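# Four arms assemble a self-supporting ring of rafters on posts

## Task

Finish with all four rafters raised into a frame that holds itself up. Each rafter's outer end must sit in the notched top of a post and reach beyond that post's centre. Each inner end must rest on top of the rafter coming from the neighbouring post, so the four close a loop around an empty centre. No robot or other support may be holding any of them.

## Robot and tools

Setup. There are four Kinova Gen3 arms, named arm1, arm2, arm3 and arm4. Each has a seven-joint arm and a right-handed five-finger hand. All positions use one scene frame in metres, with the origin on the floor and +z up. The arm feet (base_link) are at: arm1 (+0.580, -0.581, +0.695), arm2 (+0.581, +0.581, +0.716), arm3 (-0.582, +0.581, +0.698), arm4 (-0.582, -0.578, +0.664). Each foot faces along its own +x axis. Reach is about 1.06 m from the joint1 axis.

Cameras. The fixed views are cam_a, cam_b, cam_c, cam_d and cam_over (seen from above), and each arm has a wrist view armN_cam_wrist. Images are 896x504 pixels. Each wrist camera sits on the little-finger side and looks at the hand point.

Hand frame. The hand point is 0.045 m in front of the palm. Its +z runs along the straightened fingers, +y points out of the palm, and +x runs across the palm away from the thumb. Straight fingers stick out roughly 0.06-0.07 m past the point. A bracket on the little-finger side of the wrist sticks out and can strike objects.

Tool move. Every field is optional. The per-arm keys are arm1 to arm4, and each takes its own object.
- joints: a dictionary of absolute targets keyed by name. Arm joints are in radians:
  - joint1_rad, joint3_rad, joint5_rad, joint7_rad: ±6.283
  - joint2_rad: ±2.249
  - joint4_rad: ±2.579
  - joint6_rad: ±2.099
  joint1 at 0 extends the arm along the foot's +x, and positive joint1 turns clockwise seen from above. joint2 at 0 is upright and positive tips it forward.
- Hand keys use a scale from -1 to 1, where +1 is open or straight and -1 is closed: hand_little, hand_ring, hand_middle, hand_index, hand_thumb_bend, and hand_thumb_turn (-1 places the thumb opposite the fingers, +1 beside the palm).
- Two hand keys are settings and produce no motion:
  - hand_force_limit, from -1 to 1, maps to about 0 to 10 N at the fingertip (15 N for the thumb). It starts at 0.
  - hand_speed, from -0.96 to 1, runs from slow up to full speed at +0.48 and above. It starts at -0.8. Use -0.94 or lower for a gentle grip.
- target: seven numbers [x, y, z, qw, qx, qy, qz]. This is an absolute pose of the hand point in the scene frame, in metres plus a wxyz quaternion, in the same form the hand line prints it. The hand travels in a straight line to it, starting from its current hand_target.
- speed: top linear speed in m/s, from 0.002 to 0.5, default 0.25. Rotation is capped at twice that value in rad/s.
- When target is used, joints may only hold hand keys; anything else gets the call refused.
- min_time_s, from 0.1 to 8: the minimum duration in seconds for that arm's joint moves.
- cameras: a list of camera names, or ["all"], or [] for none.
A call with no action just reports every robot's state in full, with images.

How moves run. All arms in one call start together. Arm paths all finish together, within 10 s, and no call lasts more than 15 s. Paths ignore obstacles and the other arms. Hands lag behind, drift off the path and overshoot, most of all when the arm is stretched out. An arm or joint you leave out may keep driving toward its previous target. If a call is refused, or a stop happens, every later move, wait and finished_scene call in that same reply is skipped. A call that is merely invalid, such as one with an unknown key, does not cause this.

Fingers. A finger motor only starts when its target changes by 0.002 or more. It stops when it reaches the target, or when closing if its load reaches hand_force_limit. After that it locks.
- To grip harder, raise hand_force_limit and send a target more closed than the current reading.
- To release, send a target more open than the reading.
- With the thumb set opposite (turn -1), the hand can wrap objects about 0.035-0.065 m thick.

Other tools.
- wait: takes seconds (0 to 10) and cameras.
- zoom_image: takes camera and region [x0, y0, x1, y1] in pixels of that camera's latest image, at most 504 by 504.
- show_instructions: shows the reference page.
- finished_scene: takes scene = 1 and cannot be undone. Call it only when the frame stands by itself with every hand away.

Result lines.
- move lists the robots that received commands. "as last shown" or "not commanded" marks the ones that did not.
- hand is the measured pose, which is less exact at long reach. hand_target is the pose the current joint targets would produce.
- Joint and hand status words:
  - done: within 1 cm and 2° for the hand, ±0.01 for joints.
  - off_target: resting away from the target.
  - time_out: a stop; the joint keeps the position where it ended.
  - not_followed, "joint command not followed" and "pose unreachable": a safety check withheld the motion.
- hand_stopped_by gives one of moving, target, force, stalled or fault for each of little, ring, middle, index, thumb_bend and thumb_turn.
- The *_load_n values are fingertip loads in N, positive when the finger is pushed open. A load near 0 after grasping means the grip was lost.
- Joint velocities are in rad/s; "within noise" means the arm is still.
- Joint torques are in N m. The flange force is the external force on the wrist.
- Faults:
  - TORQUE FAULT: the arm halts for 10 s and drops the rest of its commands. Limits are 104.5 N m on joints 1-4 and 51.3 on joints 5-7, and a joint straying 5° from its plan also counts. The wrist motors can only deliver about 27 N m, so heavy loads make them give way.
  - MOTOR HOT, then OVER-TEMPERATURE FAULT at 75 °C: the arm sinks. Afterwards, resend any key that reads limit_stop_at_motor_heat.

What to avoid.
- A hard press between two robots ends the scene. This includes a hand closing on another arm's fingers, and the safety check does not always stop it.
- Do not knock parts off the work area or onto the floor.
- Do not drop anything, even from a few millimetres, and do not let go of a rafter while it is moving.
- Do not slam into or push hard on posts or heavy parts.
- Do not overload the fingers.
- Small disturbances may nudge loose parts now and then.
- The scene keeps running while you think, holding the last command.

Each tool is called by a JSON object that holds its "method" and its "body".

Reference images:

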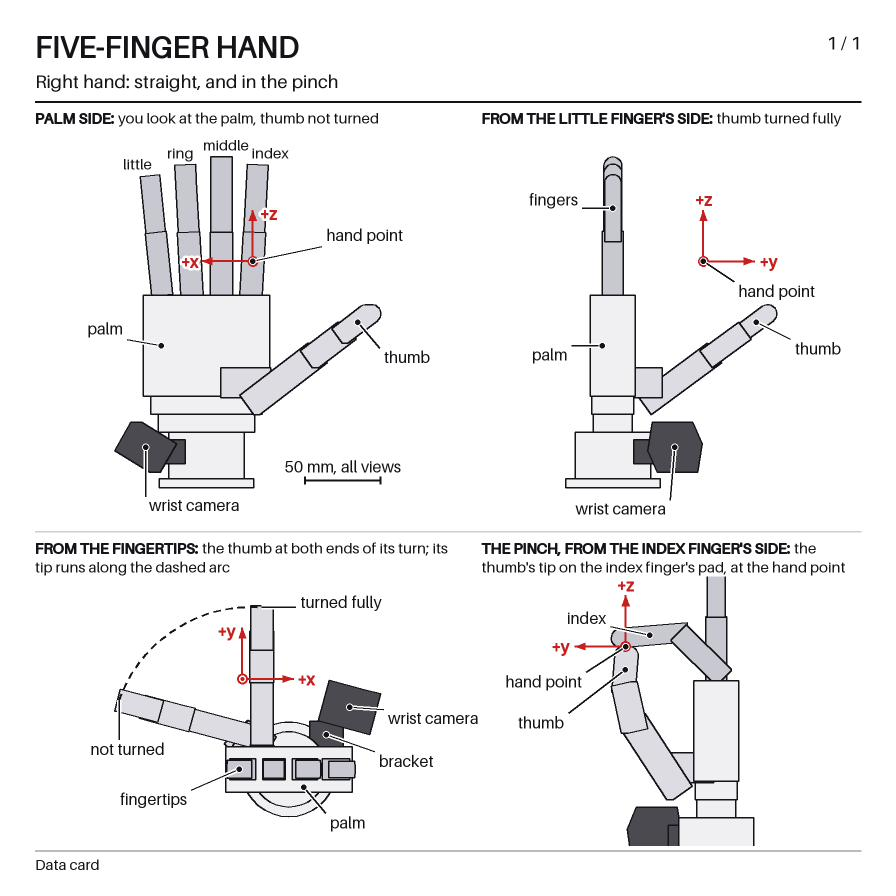

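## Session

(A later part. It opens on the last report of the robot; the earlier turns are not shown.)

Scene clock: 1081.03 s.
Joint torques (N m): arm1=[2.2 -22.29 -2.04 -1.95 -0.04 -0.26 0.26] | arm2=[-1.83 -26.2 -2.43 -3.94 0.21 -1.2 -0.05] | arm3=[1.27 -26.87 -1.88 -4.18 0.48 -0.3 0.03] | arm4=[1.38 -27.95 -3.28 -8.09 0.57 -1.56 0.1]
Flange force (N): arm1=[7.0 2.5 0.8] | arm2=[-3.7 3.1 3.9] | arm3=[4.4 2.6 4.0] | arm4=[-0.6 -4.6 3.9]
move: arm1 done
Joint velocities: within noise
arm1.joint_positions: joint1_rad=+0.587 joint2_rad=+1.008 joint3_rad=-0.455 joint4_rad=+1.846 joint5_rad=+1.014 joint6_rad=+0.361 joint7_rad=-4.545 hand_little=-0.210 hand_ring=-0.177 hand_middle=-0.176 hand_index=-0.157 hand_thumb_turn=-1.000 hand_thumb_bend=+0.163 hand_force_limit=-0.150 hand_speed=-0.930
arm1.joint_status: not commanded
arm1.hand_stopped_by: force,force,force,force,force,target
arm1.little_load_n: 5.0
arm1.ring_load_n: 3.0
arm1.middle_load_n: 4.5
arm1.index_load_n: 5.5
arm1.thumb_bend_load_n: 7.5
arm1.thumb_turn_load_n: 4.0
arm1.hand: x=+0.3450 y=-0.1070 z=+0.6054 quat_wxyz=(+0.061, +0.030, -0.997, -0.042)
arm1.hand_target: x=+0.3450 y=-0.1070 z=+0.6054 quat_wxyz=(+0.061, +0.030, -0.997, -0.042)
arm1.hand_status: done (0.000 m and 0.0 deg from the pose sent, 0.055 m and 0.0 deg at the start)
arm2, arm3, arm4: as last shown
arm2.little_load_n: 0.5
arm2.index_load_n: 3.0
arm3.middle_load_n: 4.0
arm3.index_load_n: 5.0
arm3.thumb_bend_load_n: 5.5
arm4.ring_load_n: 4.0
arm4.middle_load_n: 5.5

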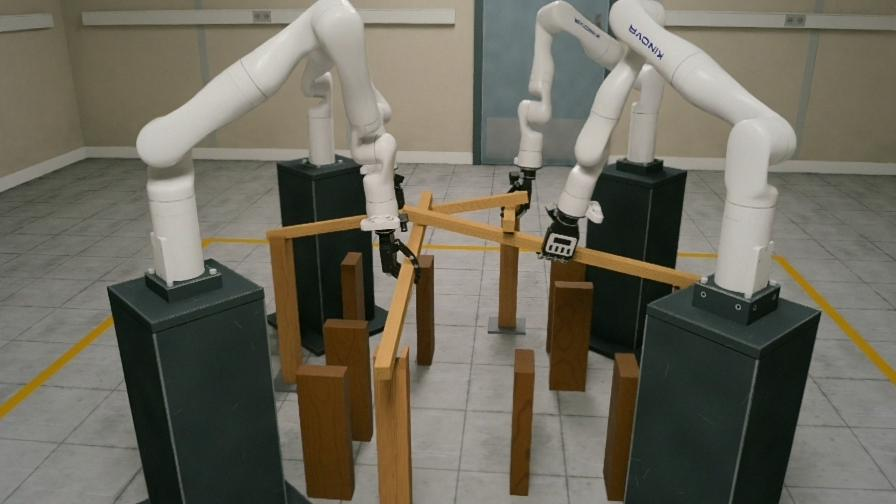

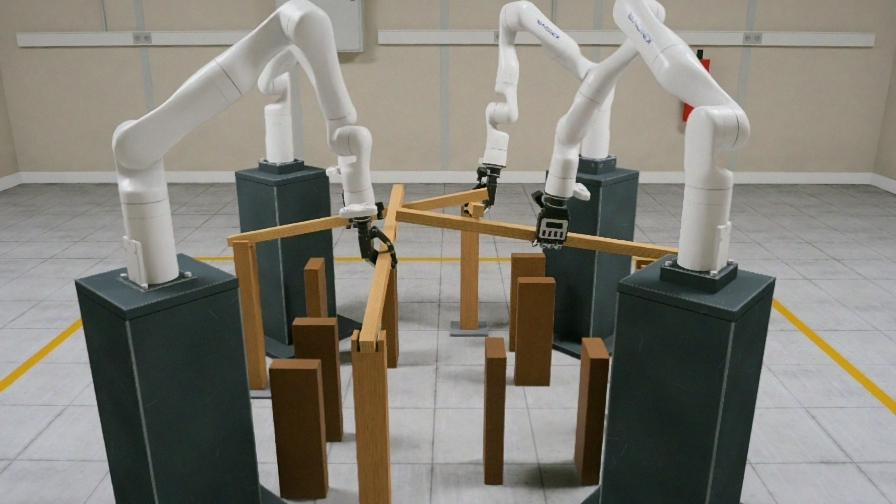

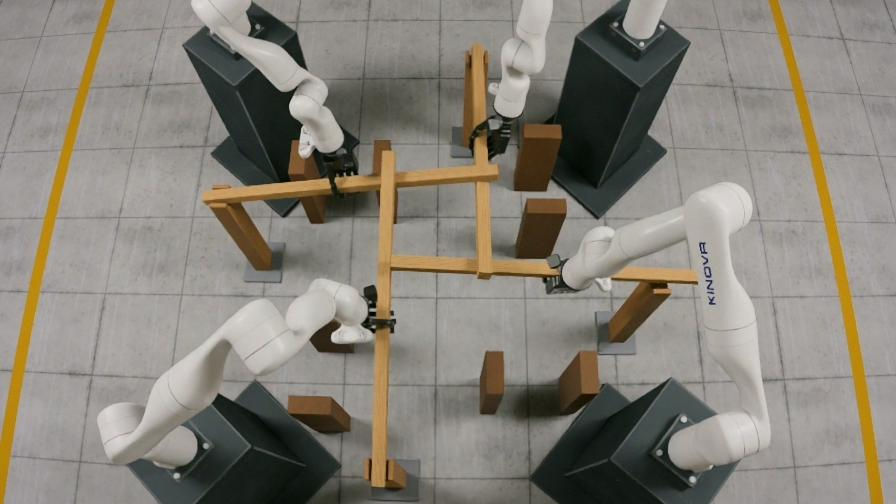

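{"method": "move", "body": {"arm1": {"target": [0.265, -0.107, 0.615, -0.0606, -0.0296, 0.9969, 0.0416], "speed": 0.05}, "cameras": ["cam_a","cam_b","cam_d","cam_over"]}}

{"method": "zoom_image", "body": {"camera": "cam_d", "region": [360, 170, 440, 240]}}

{"method": "zoom_image", "body": {"camera": "cam_a", "region": [350, 300, 440, 400]}}

{"method": "zoom_image", "body": {"camera": "cam_d", "region": [440, 175, 560, 255]}}

Scene clock: 1144.43 s.
Joint torques (N m): arm1=[2.23 -24.02 -2.94 -3.14 0.03 -0.22 0.22] | arm2=[-1.85 -26.25 -2.44 -3.94 0.21 -1.22 -0.03] | arm3=[1.26 -26.85 -1.9 -4.23 0.46 -0.34 0.04] | arm4=[1.34 -27.97 -3.28 -8.07 0.52 -1.59 0.15]
Flange force (N): arm1=[7.4 2.6 0.9] | arm2=[-3.7 3.2 4.0] | arm3=[4.3 2.5 3.9] | arm4=[-0.5 -4.6 3.9]
move: arm1 done
Joint velocities: within noise
arm1.joint_positions: joint1_rad=+0.477 joint2_rad=+1.045 joint3_rad=-0.532 joint4_rad=+1.686 joint5_rad=+0.924 joint6_rad=+0.505 joint7_rad=-4.546 hand_little=-0.210 hand_ring=-0.177 hand_middle=-0.176 hand_index=-0.157 hand_thumb_turn=-1.000 hand_thumb_bend=+0.163 hand_force_limit=-0.150 hand_speed=-0.930
arm1.joint_status: not commanded
arm1.hand_stopped_by: force,force,force,force,force,target
arm1.little_load_n: 5.0
arm1.ring_load_n: 3.0
arm1.middle_load_n: 5.0
arm1.index_load_n: 5.0
arm1.thumb_bend_load_n: 7.5
arm1.thumb_turn_load_n: 4.0
arm1.hand: x=+0.2650 y=-0.1070 z=+0.6150 quat_wxyz=(+0.061, +0.030, -0.997, -0.042)
arm1.hand_target: x=+0.2650 y=-0.1070 z=+0.6150 quat_wxyz=(+0.061, +0.030, -0.997, -0.042)
arm1.hand_status: done (0.000 m and 0.0 deg from the pose sent, 0.081 m and 0.0 deg at the start)
arm2.joint_positions: joint1_rad=+0.173 joint2_rad=+1.068 joint3_rad=-0.128 joint4_rad=+1.808 joint5_rad=+0.483 joint6_rad=+0.007 joint7_rad=-4.187 hand_little=-0.007 hand_ring=-0.157 hand_middle=-0.164 hand_index=-0.164 hand_thumb_turn=-1.000 hand_thumb_bend=+0.207 hand_force_limit=-0.150 hand_speed=-0.930
arm2.joint_status: not commanded
arm2.hand_stopped_by: force,force,force,force,force,target
arm2.little_load_n: 0.0
arm2.ring_load_n: 5.5
arm2.middle_load_n: 4.5
arm2.index_load_n: 3.5
arm2.thumb_bend_load_n: 1.5
arm2.thumb_turn_load_n: 0.0
arm2.hand: x=+0.1065 y=+0.2650 z=+0.5970 quat_wxyz=(-0.140, -0.728, +0.671, -0.026)
arm2.hand_target: x=+0.1065 y=+0.2650 z=+0.5970 quat_wxyz=(-0.140, -0.728, +0.671, -0.026)
arm2.hand_status: not commanded
arm3.joint_positions: joint1_rad=+0.386 joint2_rad=+1.056 joint3_rad=-0.331 joint4_rad=+1.676 joint5_rad=+0.677 joint6_rad=+0.333 joint7_rad=-4.379 hand_little=-0.197 hand_ring=-0.183 hand_middle=-0.177 hand_index=-0.169 hand_thumb_turn=-1.000 hand_thumb_bend=+0.135 hand_force_limit=-0.150 hand_speed=-0.930
arm3.joint_status: not commanded
arm3.hand_stopped_by: force,force,force,force,force,target
arm3.little_load_n: 1.0
arm3.ring_load_n: 2.5
arm3.middle_load_n: 4.5
arm3.index_load_n: 5.0
arm3.thumb_bend_load_n: 6.0
arm3.thumb_turn_load_n: 3.0
arm3.hand: x=-0.2650 y=+0.0995 z=+0.5940 quat_wxyz=(-0.042, -0.996, -0.012, -0.079)
arm3.hand_target: x=-0.2650 y=+0.0995 z=+0.5940 quat_wxyz=(-0.042, -0.996, -0.012, -0.079)
arm3.hand_status: not commanded
arm4.joint_positions: joint1_rad=+0.404 joint2_rad=+0.993 joint3_rad=-0.390 joint4_rad=+1.717 joint5_rad=+0.700 joint6_rad=+0.373 joint7_rad=-4.355 hand_little=-0.184 hand_ring=-0.176 hand_middle=-0.163 hand_index=-0.138 hand_thumb_turn=-1.000 hand_thumb_bend=+0.121 hand_force_limit=-0.150 hand_speed=-0.930
arm4.joint_status: not commanded
arm4.hand_stopped_by: force,force,force,force,force,target
arm4.little_load_n: 2.5
arm4.ring_load_n: 4.0
arm4.middle_load_n: 5.5
arm4.index_load_n: 4.0
arm4.thumb_bend_load_n: 7.0
arm4.thumb_turn_load_n: 3.5
arm4.hand: x=-0.1025 y=-0.2650 z=+0.5950 quat_wxyz=(+0.022, -0.682, -0.725, -0.092)
arm4.hand_target: x=-0.1025 y=-0.2650 z=+0.5950 quat_wxyz=(+0.022, -0.682, -0.725, -0.092)
arm4.hand_status: not commanded

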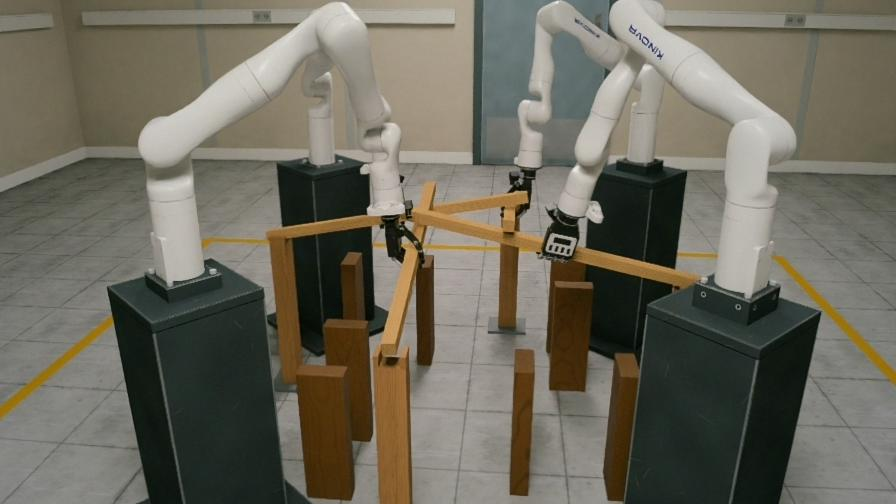

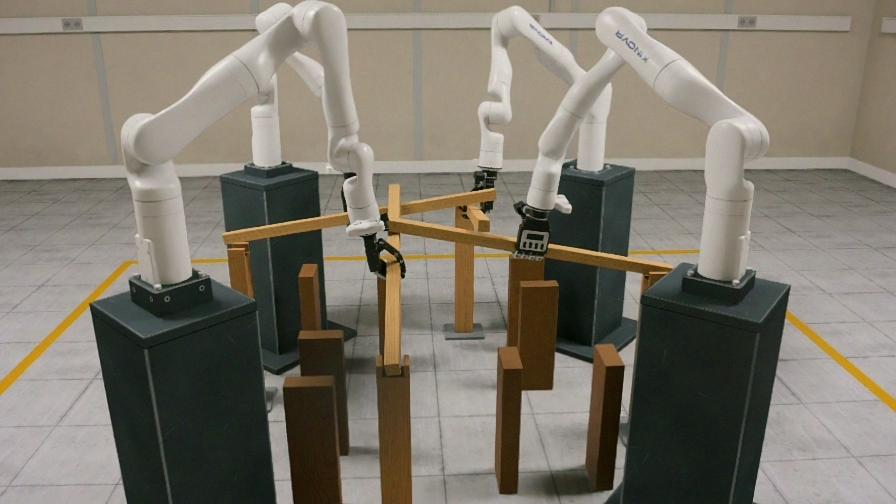

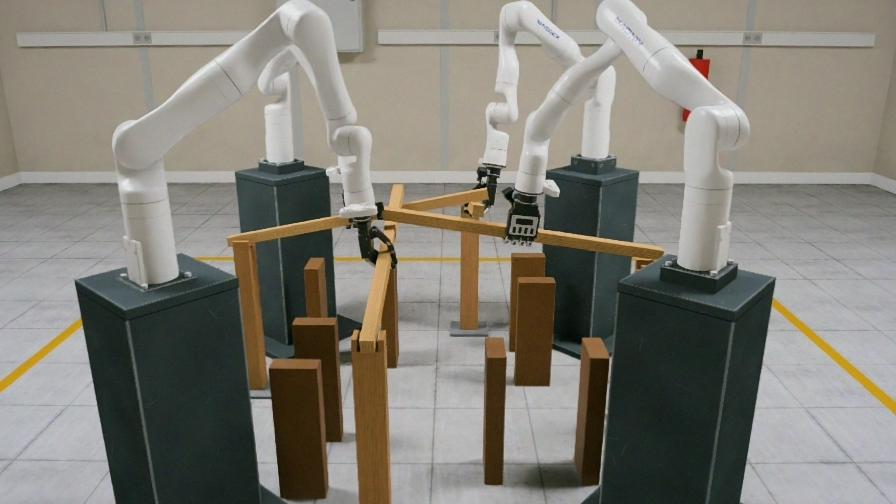

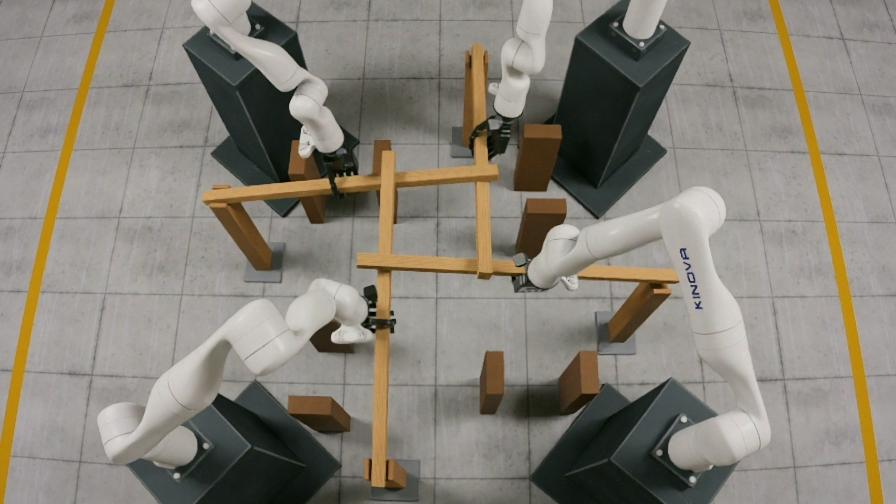

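Scaled by 6.300 from the camera's image (finer frame: 1280x720).

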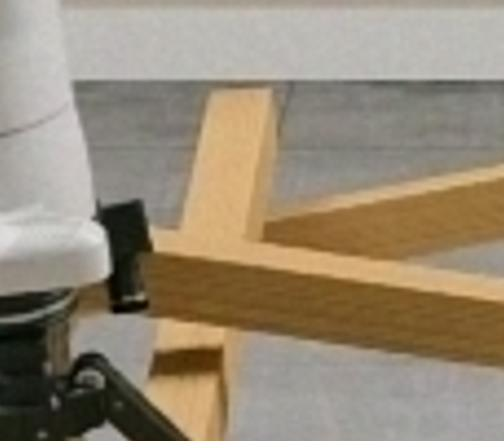

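Scaled by 5.040 from the camera's image (finer frame: 1280x720).

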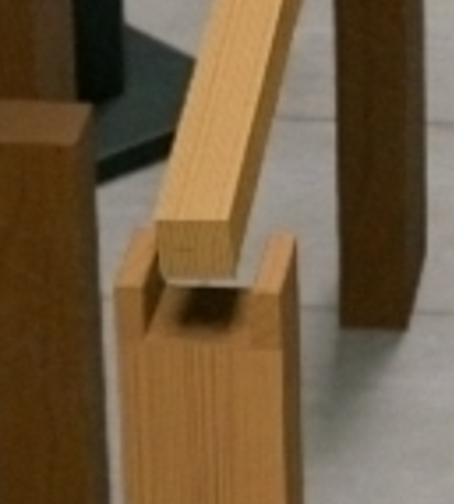

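Scaled by 4.200 from the camera's image (finer frame: 1280x720).

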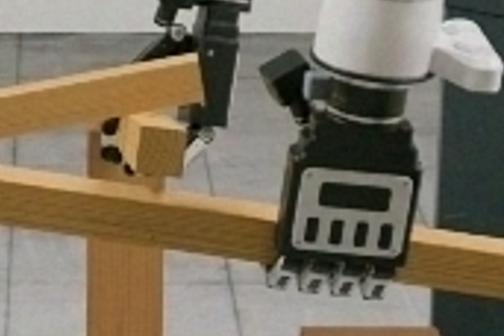

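{"method": "move", "body": {"arm1": {"target": [0.265, -0.107, 0.600, -0.07845, -0.02879, 0.99566, 0.04098], "speed": 0.04}, "cameras": ["cam_a","cam_b","cam_c","cam_d"]}}

{"method": "zoom_image", "body": {"camera": "cam_d", "region": [360, 170, 440, 240]}}

{"method": "zoom_image", "body": {"camera": "cam_a", "region": [350, 300, 440, 400]}}

{"method": "zoom_image", "body": {"camera": "cam_c", "region": [350, 150, 550, 300]}}

{"method": "zoom_image", "body": {"camera": "cam_b", "region": [340, 160, 500, 280]}}

Scene clock: 1164.03 s.
Joint torques (N m): arm1=[2.14 -23.95 -3.01 -2.68 -0.07 -0.39 0.26] | arm2=[-1.78 -26.3 -2.4 -3.95 0.21 -1.21 -0.04] | arm3=[1.28 -26.84 -1.92 -4.18 0.5 -0.34 0] | arm4=[1.39 -27.96 -3.31 -8.02 0.5 -1.57 0.11]
Flange force (N): arm1=[7.3 2.7 1.5] | arm2=[-3.6 3.1 4.2] | arm3=[4.4 2.7 4.0] | arm4=[-0.5 -4.6 4.1]
move: arm1 done
Joint velocities: within noise
arm1.joint_positions: joint1_rad=+0.486 joint2_rad=+1.067 joint3_rad=-0.509 joint4_rad=+1.704 joint5_rad=+0.957 joint6_rad=+0.431 joint7_rad=-4.565 hand_little=-0.209 hand_ring=-0.177 hand_middle=-0.176 hand_index=-0.157 hand_thumb_turn=-1.000 hand_thumb_bend=+0.163 hand_force_limit=-0.150 hand_speed=-0.930
arm1.joint_status: not commanded
arm1.hand_stopped_by: force,force,force,force,force,target
arm1.little_load_n: 5.0
arm1.ring_load_n: 3.0
arm1.middle_load_n: 5.0
arm1.index_load_n: 5.5
arm1.thumb_bend_load_n: 7.5
arm1.thumb_turn_load_n: 4.0
arm1.hand: x=+0.2651 y=-0.1070 z=+0.6000 quat_wxyz=(+0.078, +0.029, -0.996, -0.041)
arm1.hand_target: x=+0.2650 y=-0.1070 z=+0.6000 quat_wxyz=(+0.078, +0.029, -0.996, -0.041)
arm1.hand_status: done (0.000 m and 0.0 deg from the pose sent, 0.015 m and 2.1 deg at the start)
arm2, arm3, arm4: as last shown
arm2.ring_load_n: 5.0
arm3.thumb_bend_load_n: 5.5
arm4.little_load_n: 3.0
arm4.ring_load_n: 4.5
arm4.index_load_n: 3.5

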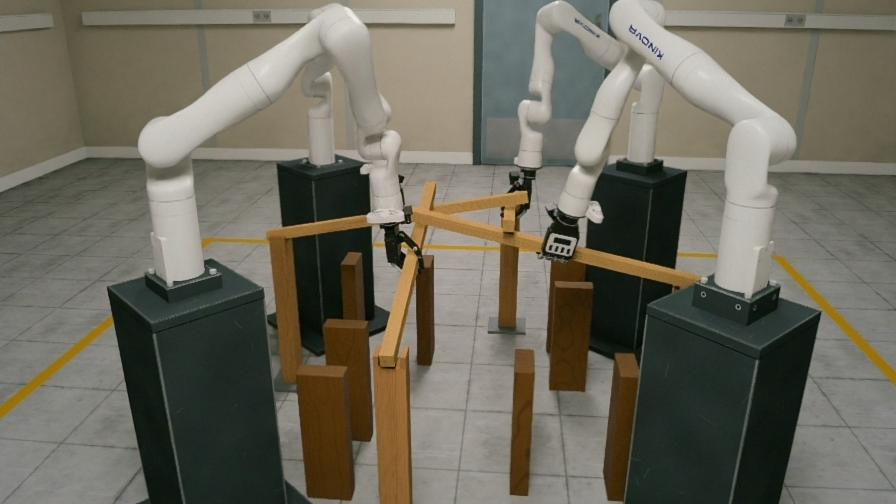

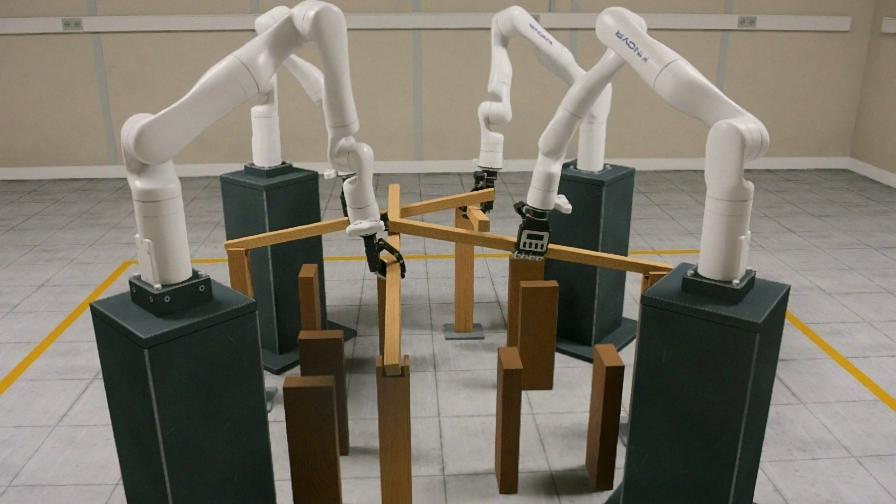

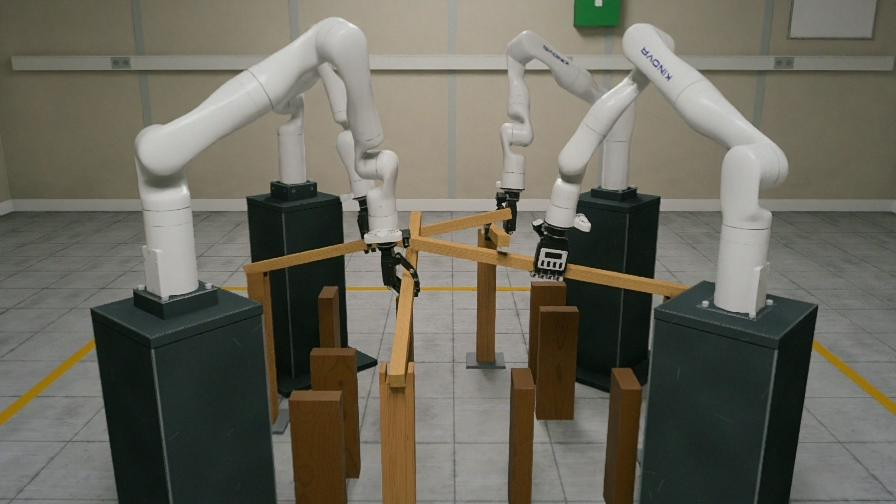

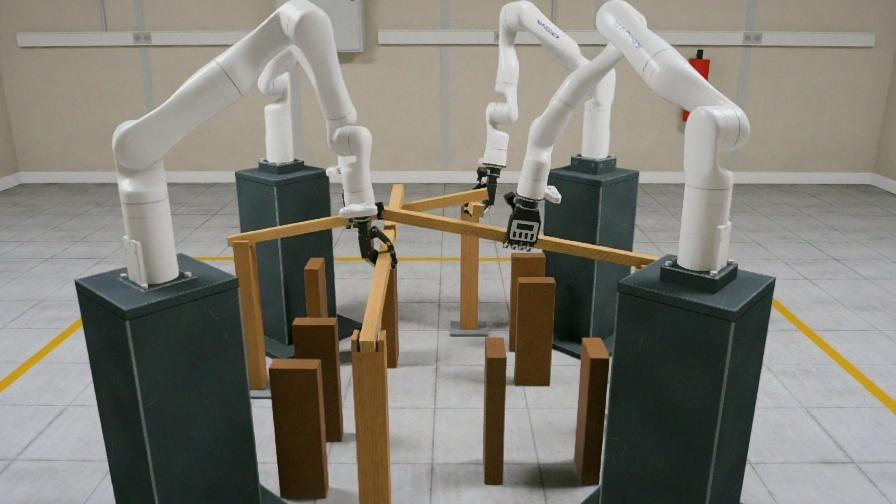

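Scaled by 6.300 from the camera's image (finer frame: 1280x720).

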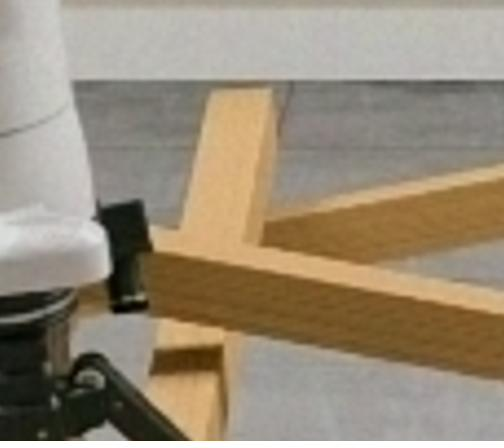

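Scaled by 5.040 from the camera's image (finer frame: 1280x720).

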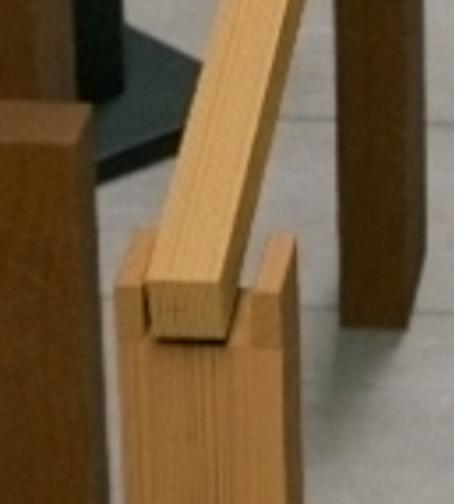

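Scaled by 2.520 from the camera's image (finer frame: 1280x720).

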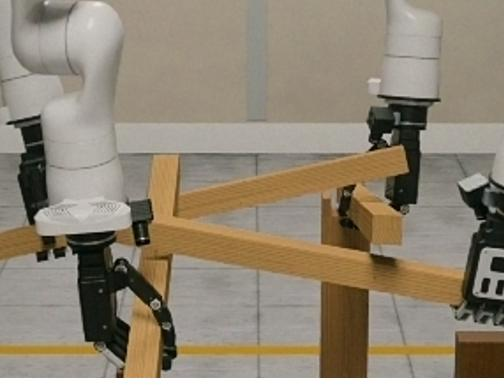

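Scaled by 3.150 from the camera's image (finer frame: 1280x720).

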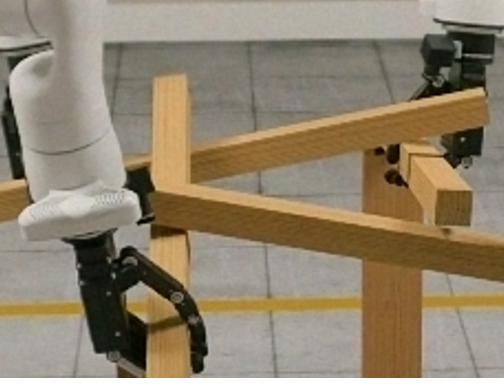

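{"method": "move", "body": {"arm1": {"target": [0.265, -0.105, 0.591, -0.07315, -0.02904, 0.99605, 0.04117], "speed": 0.03}, "arm2": {"target": [0.1065, 0.265, 0.5848, 0.12942, 0.72995, -0.67100, 0.01384], "speed": 0.03}, "arm3": {"target": [-0.265, 0.0995, 0.585, 0.04239, 0.99632, 0.01204, 0.07347], "speed": 0.03}, "arm4": {"target": [-0.1025, -0.265, 0.5866, -0.01783, 0.68204, 0.72578, 0.08800], "speed": 0.03}, "cameras": ["cam_a","cam_b","cam_c","cam_d"]}}

{"method": "zoom_image", "body": {"camera": "cam_d", "region": [360, 160, 440, 240]}}

{"method": "zoom_image", "body": {"camera": "cam_a", "region": [385, 175, 465, 255]}}

{"method": "zoom_image", "body": {"camera": "cam_b", "region": [360, 180, 440, 260]}}

{"method": "zoom_image", "body": {"camera": "cam_c", "region": [380, 200, 460, 280]}}

Scene clock: 1198.23 s.
Joint torques (N m): arm1=[2.19 -24.17 -2.79 -2.7 -0.07 -0.34 0.19] | arm2=[-1.93 -26.23 -2 -3.73 0.32 -1.07 0.07] | arm3=[1.37 -27.25 -1.73 -4.2 0.45 -0.38 0.01] | arm4=[1.38 -28.1 -3.13 -7.94 0.54 -1.51 0.1]
Flange force (N): arm1=[7.3 2.8 1.2] | arm2=[-3.3 3.4 3.8] | arm3=[4.6 2.5 4.4] | arm4=[-0.5 -4.7 3.8]
move: arm1 done; arm2 done; arm3 done; arm4 done
Joint velocities: within noise
arm1.joint_positions: joint1_rad=+0.474 joint2_rad=+1.087 joint3_rad=-0.497 joint4_rad=+1.687 joint5_rad=+0.963 joint6_rad=+0.433 joint7_rad=-4.569 hand_little=-0.209 hand_ring=-0.177 hand_middle=-0.176 hand_index=-0.157 hand_thumb_turn=-1.000 hand_thumb_bend=+0.163 hand_force_limit=-0.150 hand_speed=-0.930
arm1.joint_status: not commanded
arm1.hand_stopped_by: force,force,force,force,force,target
arm1.little_load_n: 5.0
arm1.ring_load_n: 3.0
arm1.middle_load_n: 4.5
arm1.index_load_n: 5.0
arm1.thumb_bend_load_n: 7.0
arm1.thumb_turn_load_n: 4.0
arm1.hand: x=+0.2650 y=-0.1050 z=+0.5910 quat_wxyz=(+0.073, +0.029, -0.996, -0.041)
arm1.hand_target: x=+0.2650 y=-0.1050 z=+0.5910 quat_wxyz=(+0.073, +0.029, -0.996, -0.041)
arm1.hand_status: done (0.000 m and 0.0 deg from the pose sent, 0.009 m and 0.6 deg at the start)
arm2.joint_positions: joint1_rad=+0.133 joint2_rad=+1.096 joint3_rad=-0.096 joint4_rad=+1.783 joint5_rad=+0.473 joint6_rad=+0.019 joint7_rad=-4.200 hand_little=-0.007 hand_ring=-0.157 hand_middle=-0.164 hand_index=-0.164 hand_thumb_turn=-1.000 hand_thumb_bend=+0.207 hand_force_limit=-0.150 hand_speed=-0.930
arm2.joint_status: not commanded
arm2.hand_stopped_by: force,force,force,force,force,target
arm2.little_load_n: 0.0
arm2.ring_load_n: 4.5
arm2.middle_load_n: 4.0
arm2.index_load_n: 4.0
arm2.thumb_bend_load_n: 1.5
arm2.thumb_turn_load_n: 0.0
arm2.hand: x=+0.1065 y=+0.2650 z=+0.5848 quat_wxyz=(-0.129, -0.730, +0.671, -0.014)
arm2.hand_target: x=+0.1065 y=+0.2650 z=+0.5848 quat_wxyz=(-0.129, -0.730, +0.671, -0.014)
arm2.hand_status: done (0.000 m and 0.0 deg from the pose sent, 0.012 m and 1.8 deg at the start)
arm3.joint_positions: joint1_rad=+0.370 joint2_rad=+1.075 joint3_rad=-0.316 joint4_rad=+1.663 joint5_rad=+0.681 joint6_rad=+0.331 joint7_rad=-4.387 hand_little=-0.197 hand_ring=-0.183 hand_middle=-0.177 hand_index=-0.169 hand_thumb_turn=-1.000 hand_thumb_bend=+0.135 hand_force_limit=-0.150 hand_speed=-0.930
arm3.joint_status: not commanded
arm3.hand_stopped_by: force,force,force,force,force,target
arm3.little_load_n: 2.0
arm3.ring_load_n: 3.0
arm3.middle_load_n: 4.5
arm3.index_load_n: 5.0
arm3.thumb_bend_load_n: 5.5
arm3.thumb_turn_load_n: 2.0
arm3.hand: x=-0.2650 y=+0.0995 z=+0.5850 quat_wxyz=(-0.042, -0.996, -0.012, -0.073)
arm3.hand_target: x=-0.2650 y=+0.0995 z=+0.5850 quat_wxyz=(-0.042, -0.996, -0.012, -0.073)
arm3.hand_status: done (0.000 m and 0.0 deg from the pose sent, 0.009 m and 0.6 deg at the start)
arm4.joint_positions: joint1_rad=+0.386 joint2_rad=+1.010 joint3_rad=-0.372 joint4_rad=+1.707 joint5_rad=+0.706 joint6_rad=+0.370 joint7_rad=-4.366 hand_little=-0.184 hand_ring=-0.176 hand_middle=-0.163 hand_index=-0.138 hand_thumb_turn=-1.000 hand_thumb_bend=+0.121 hand_force_limit=-0.150 hand_speed=-0.930
arm4.joint_status: not commanded
arm4.hand_stopped_by: force,force,force,force,force,target
arm4.little_load_n: 2.5
arm4.ring_load_n: 4.5
arm4.middle_load_n: 5.0
arm4.index_load_n: 3.5
arm4.thumb_bend_load_n: 7.0
arm4.thumb_turn_load_n: 3.5
arm4.hand: x=-0.1025 y=-0.2650 z=+0.5866 quat_wxyz=(+0.018, -0.682, -0.726, -0.088)
arm4.hand_target: x=-0.1025 y=-0.2650 z=+0.5866 quat_wxyz=(+0.018, -0.682, -0.726, -0.088)
arm4.hand_status: done (0.000 m and 0.0 deg from the pose sent, 0.008 m and 0.7 deg at the start)

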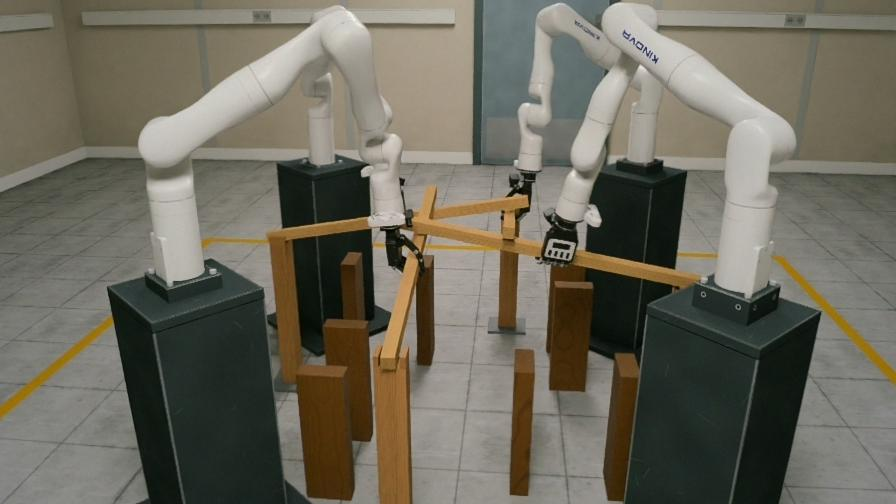

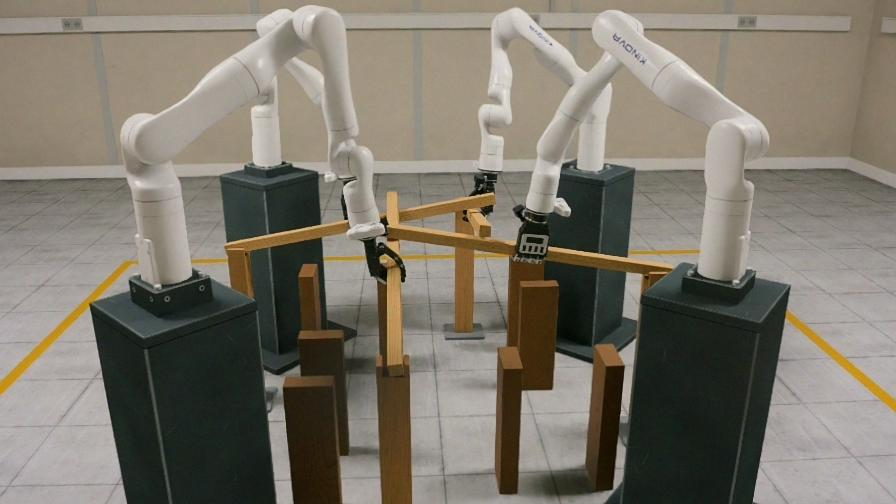

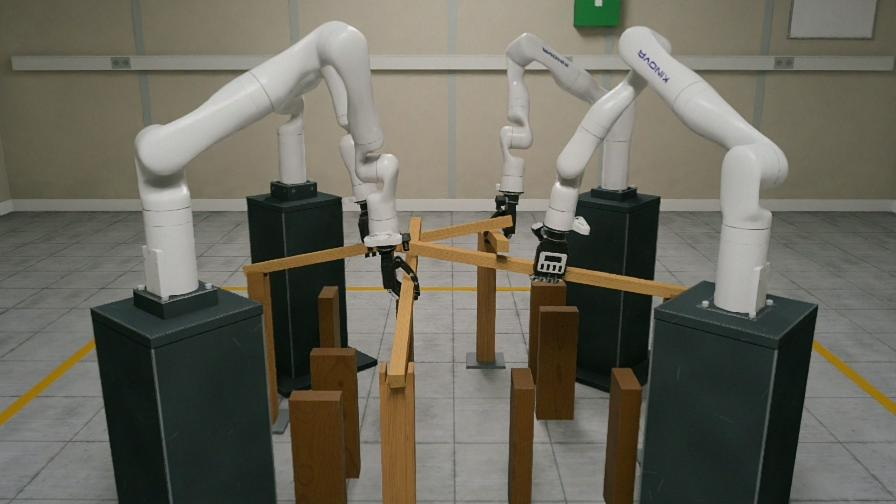

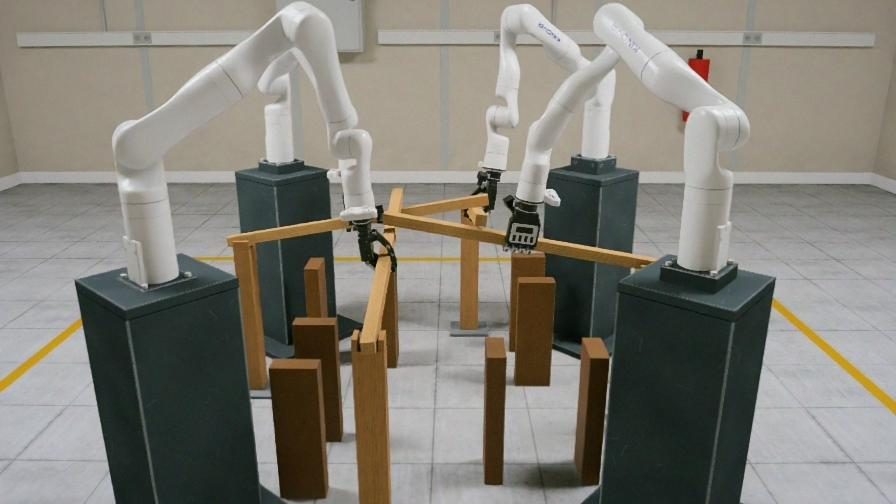

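Scaled by 6.300 from the camera's image (finer frame: 1280x720).

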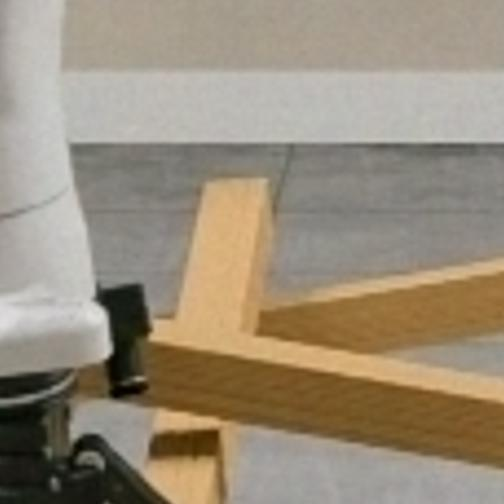

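Scaled by 6.300 from the camera's image (finer frame: 1280x720).

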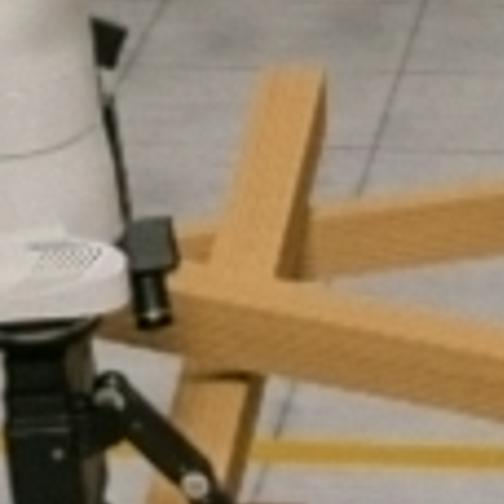

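Scaled by 6.300 from the camera's image (finer frame: 1280x720).

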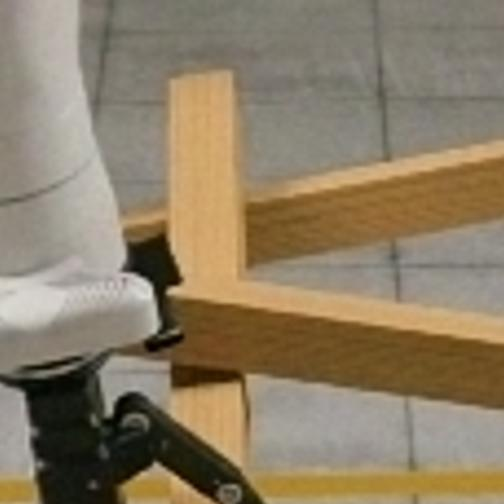

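Scaled by 6.300 from the camera's image (finer frame: 1280x720).

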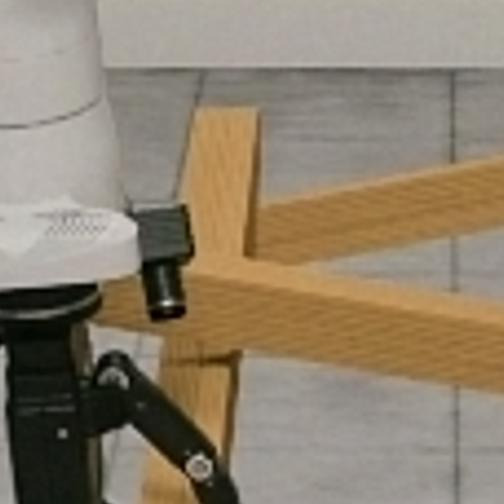

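{"method": "zoom_image", "body": {"camera": "cam_d", "region": [340, 310, 400, 370]}}

{"method": "zoom_image", "body": {"camera": "cam_a", "region": [360, 320, 430, 390]}}

{"method": "zoom_image", "body": {"camera": "cam_b", "region": [360, 320, 420, 380]}}

{"method": "zoom_image", "body": {"camera": "cam_c", "region": [360, 340, 420, 400]}}

Scaled by 8.400 from the camera's image (finer frame: 1280x720).

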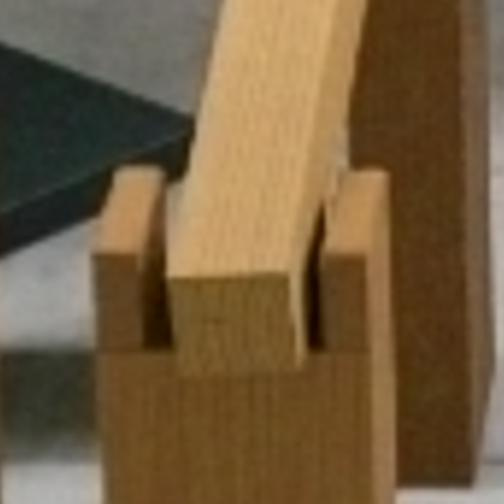

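Scaled by 7.200 from the camera's image (finer frame: 1280x720).

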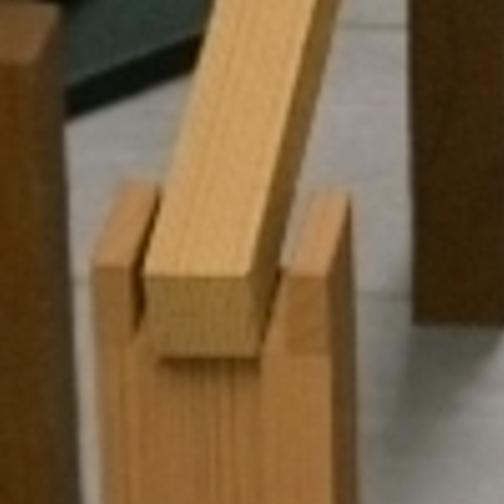

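Scaled by 8.400 from the camera's image (finer frame: 1280x720).

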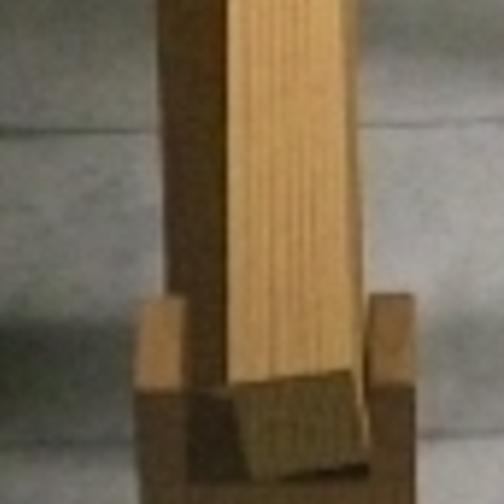

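Scaled by 8.400 from the camera's image (finer frame: 1280x720).

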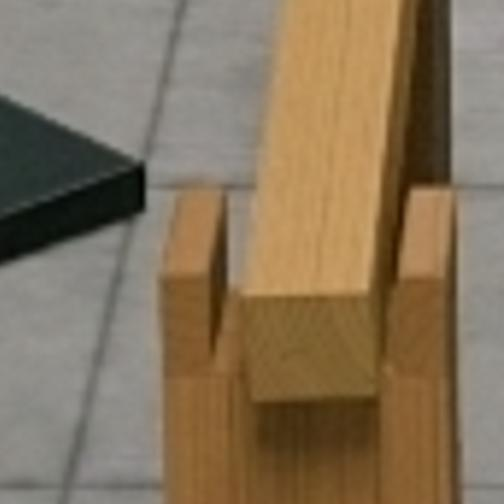

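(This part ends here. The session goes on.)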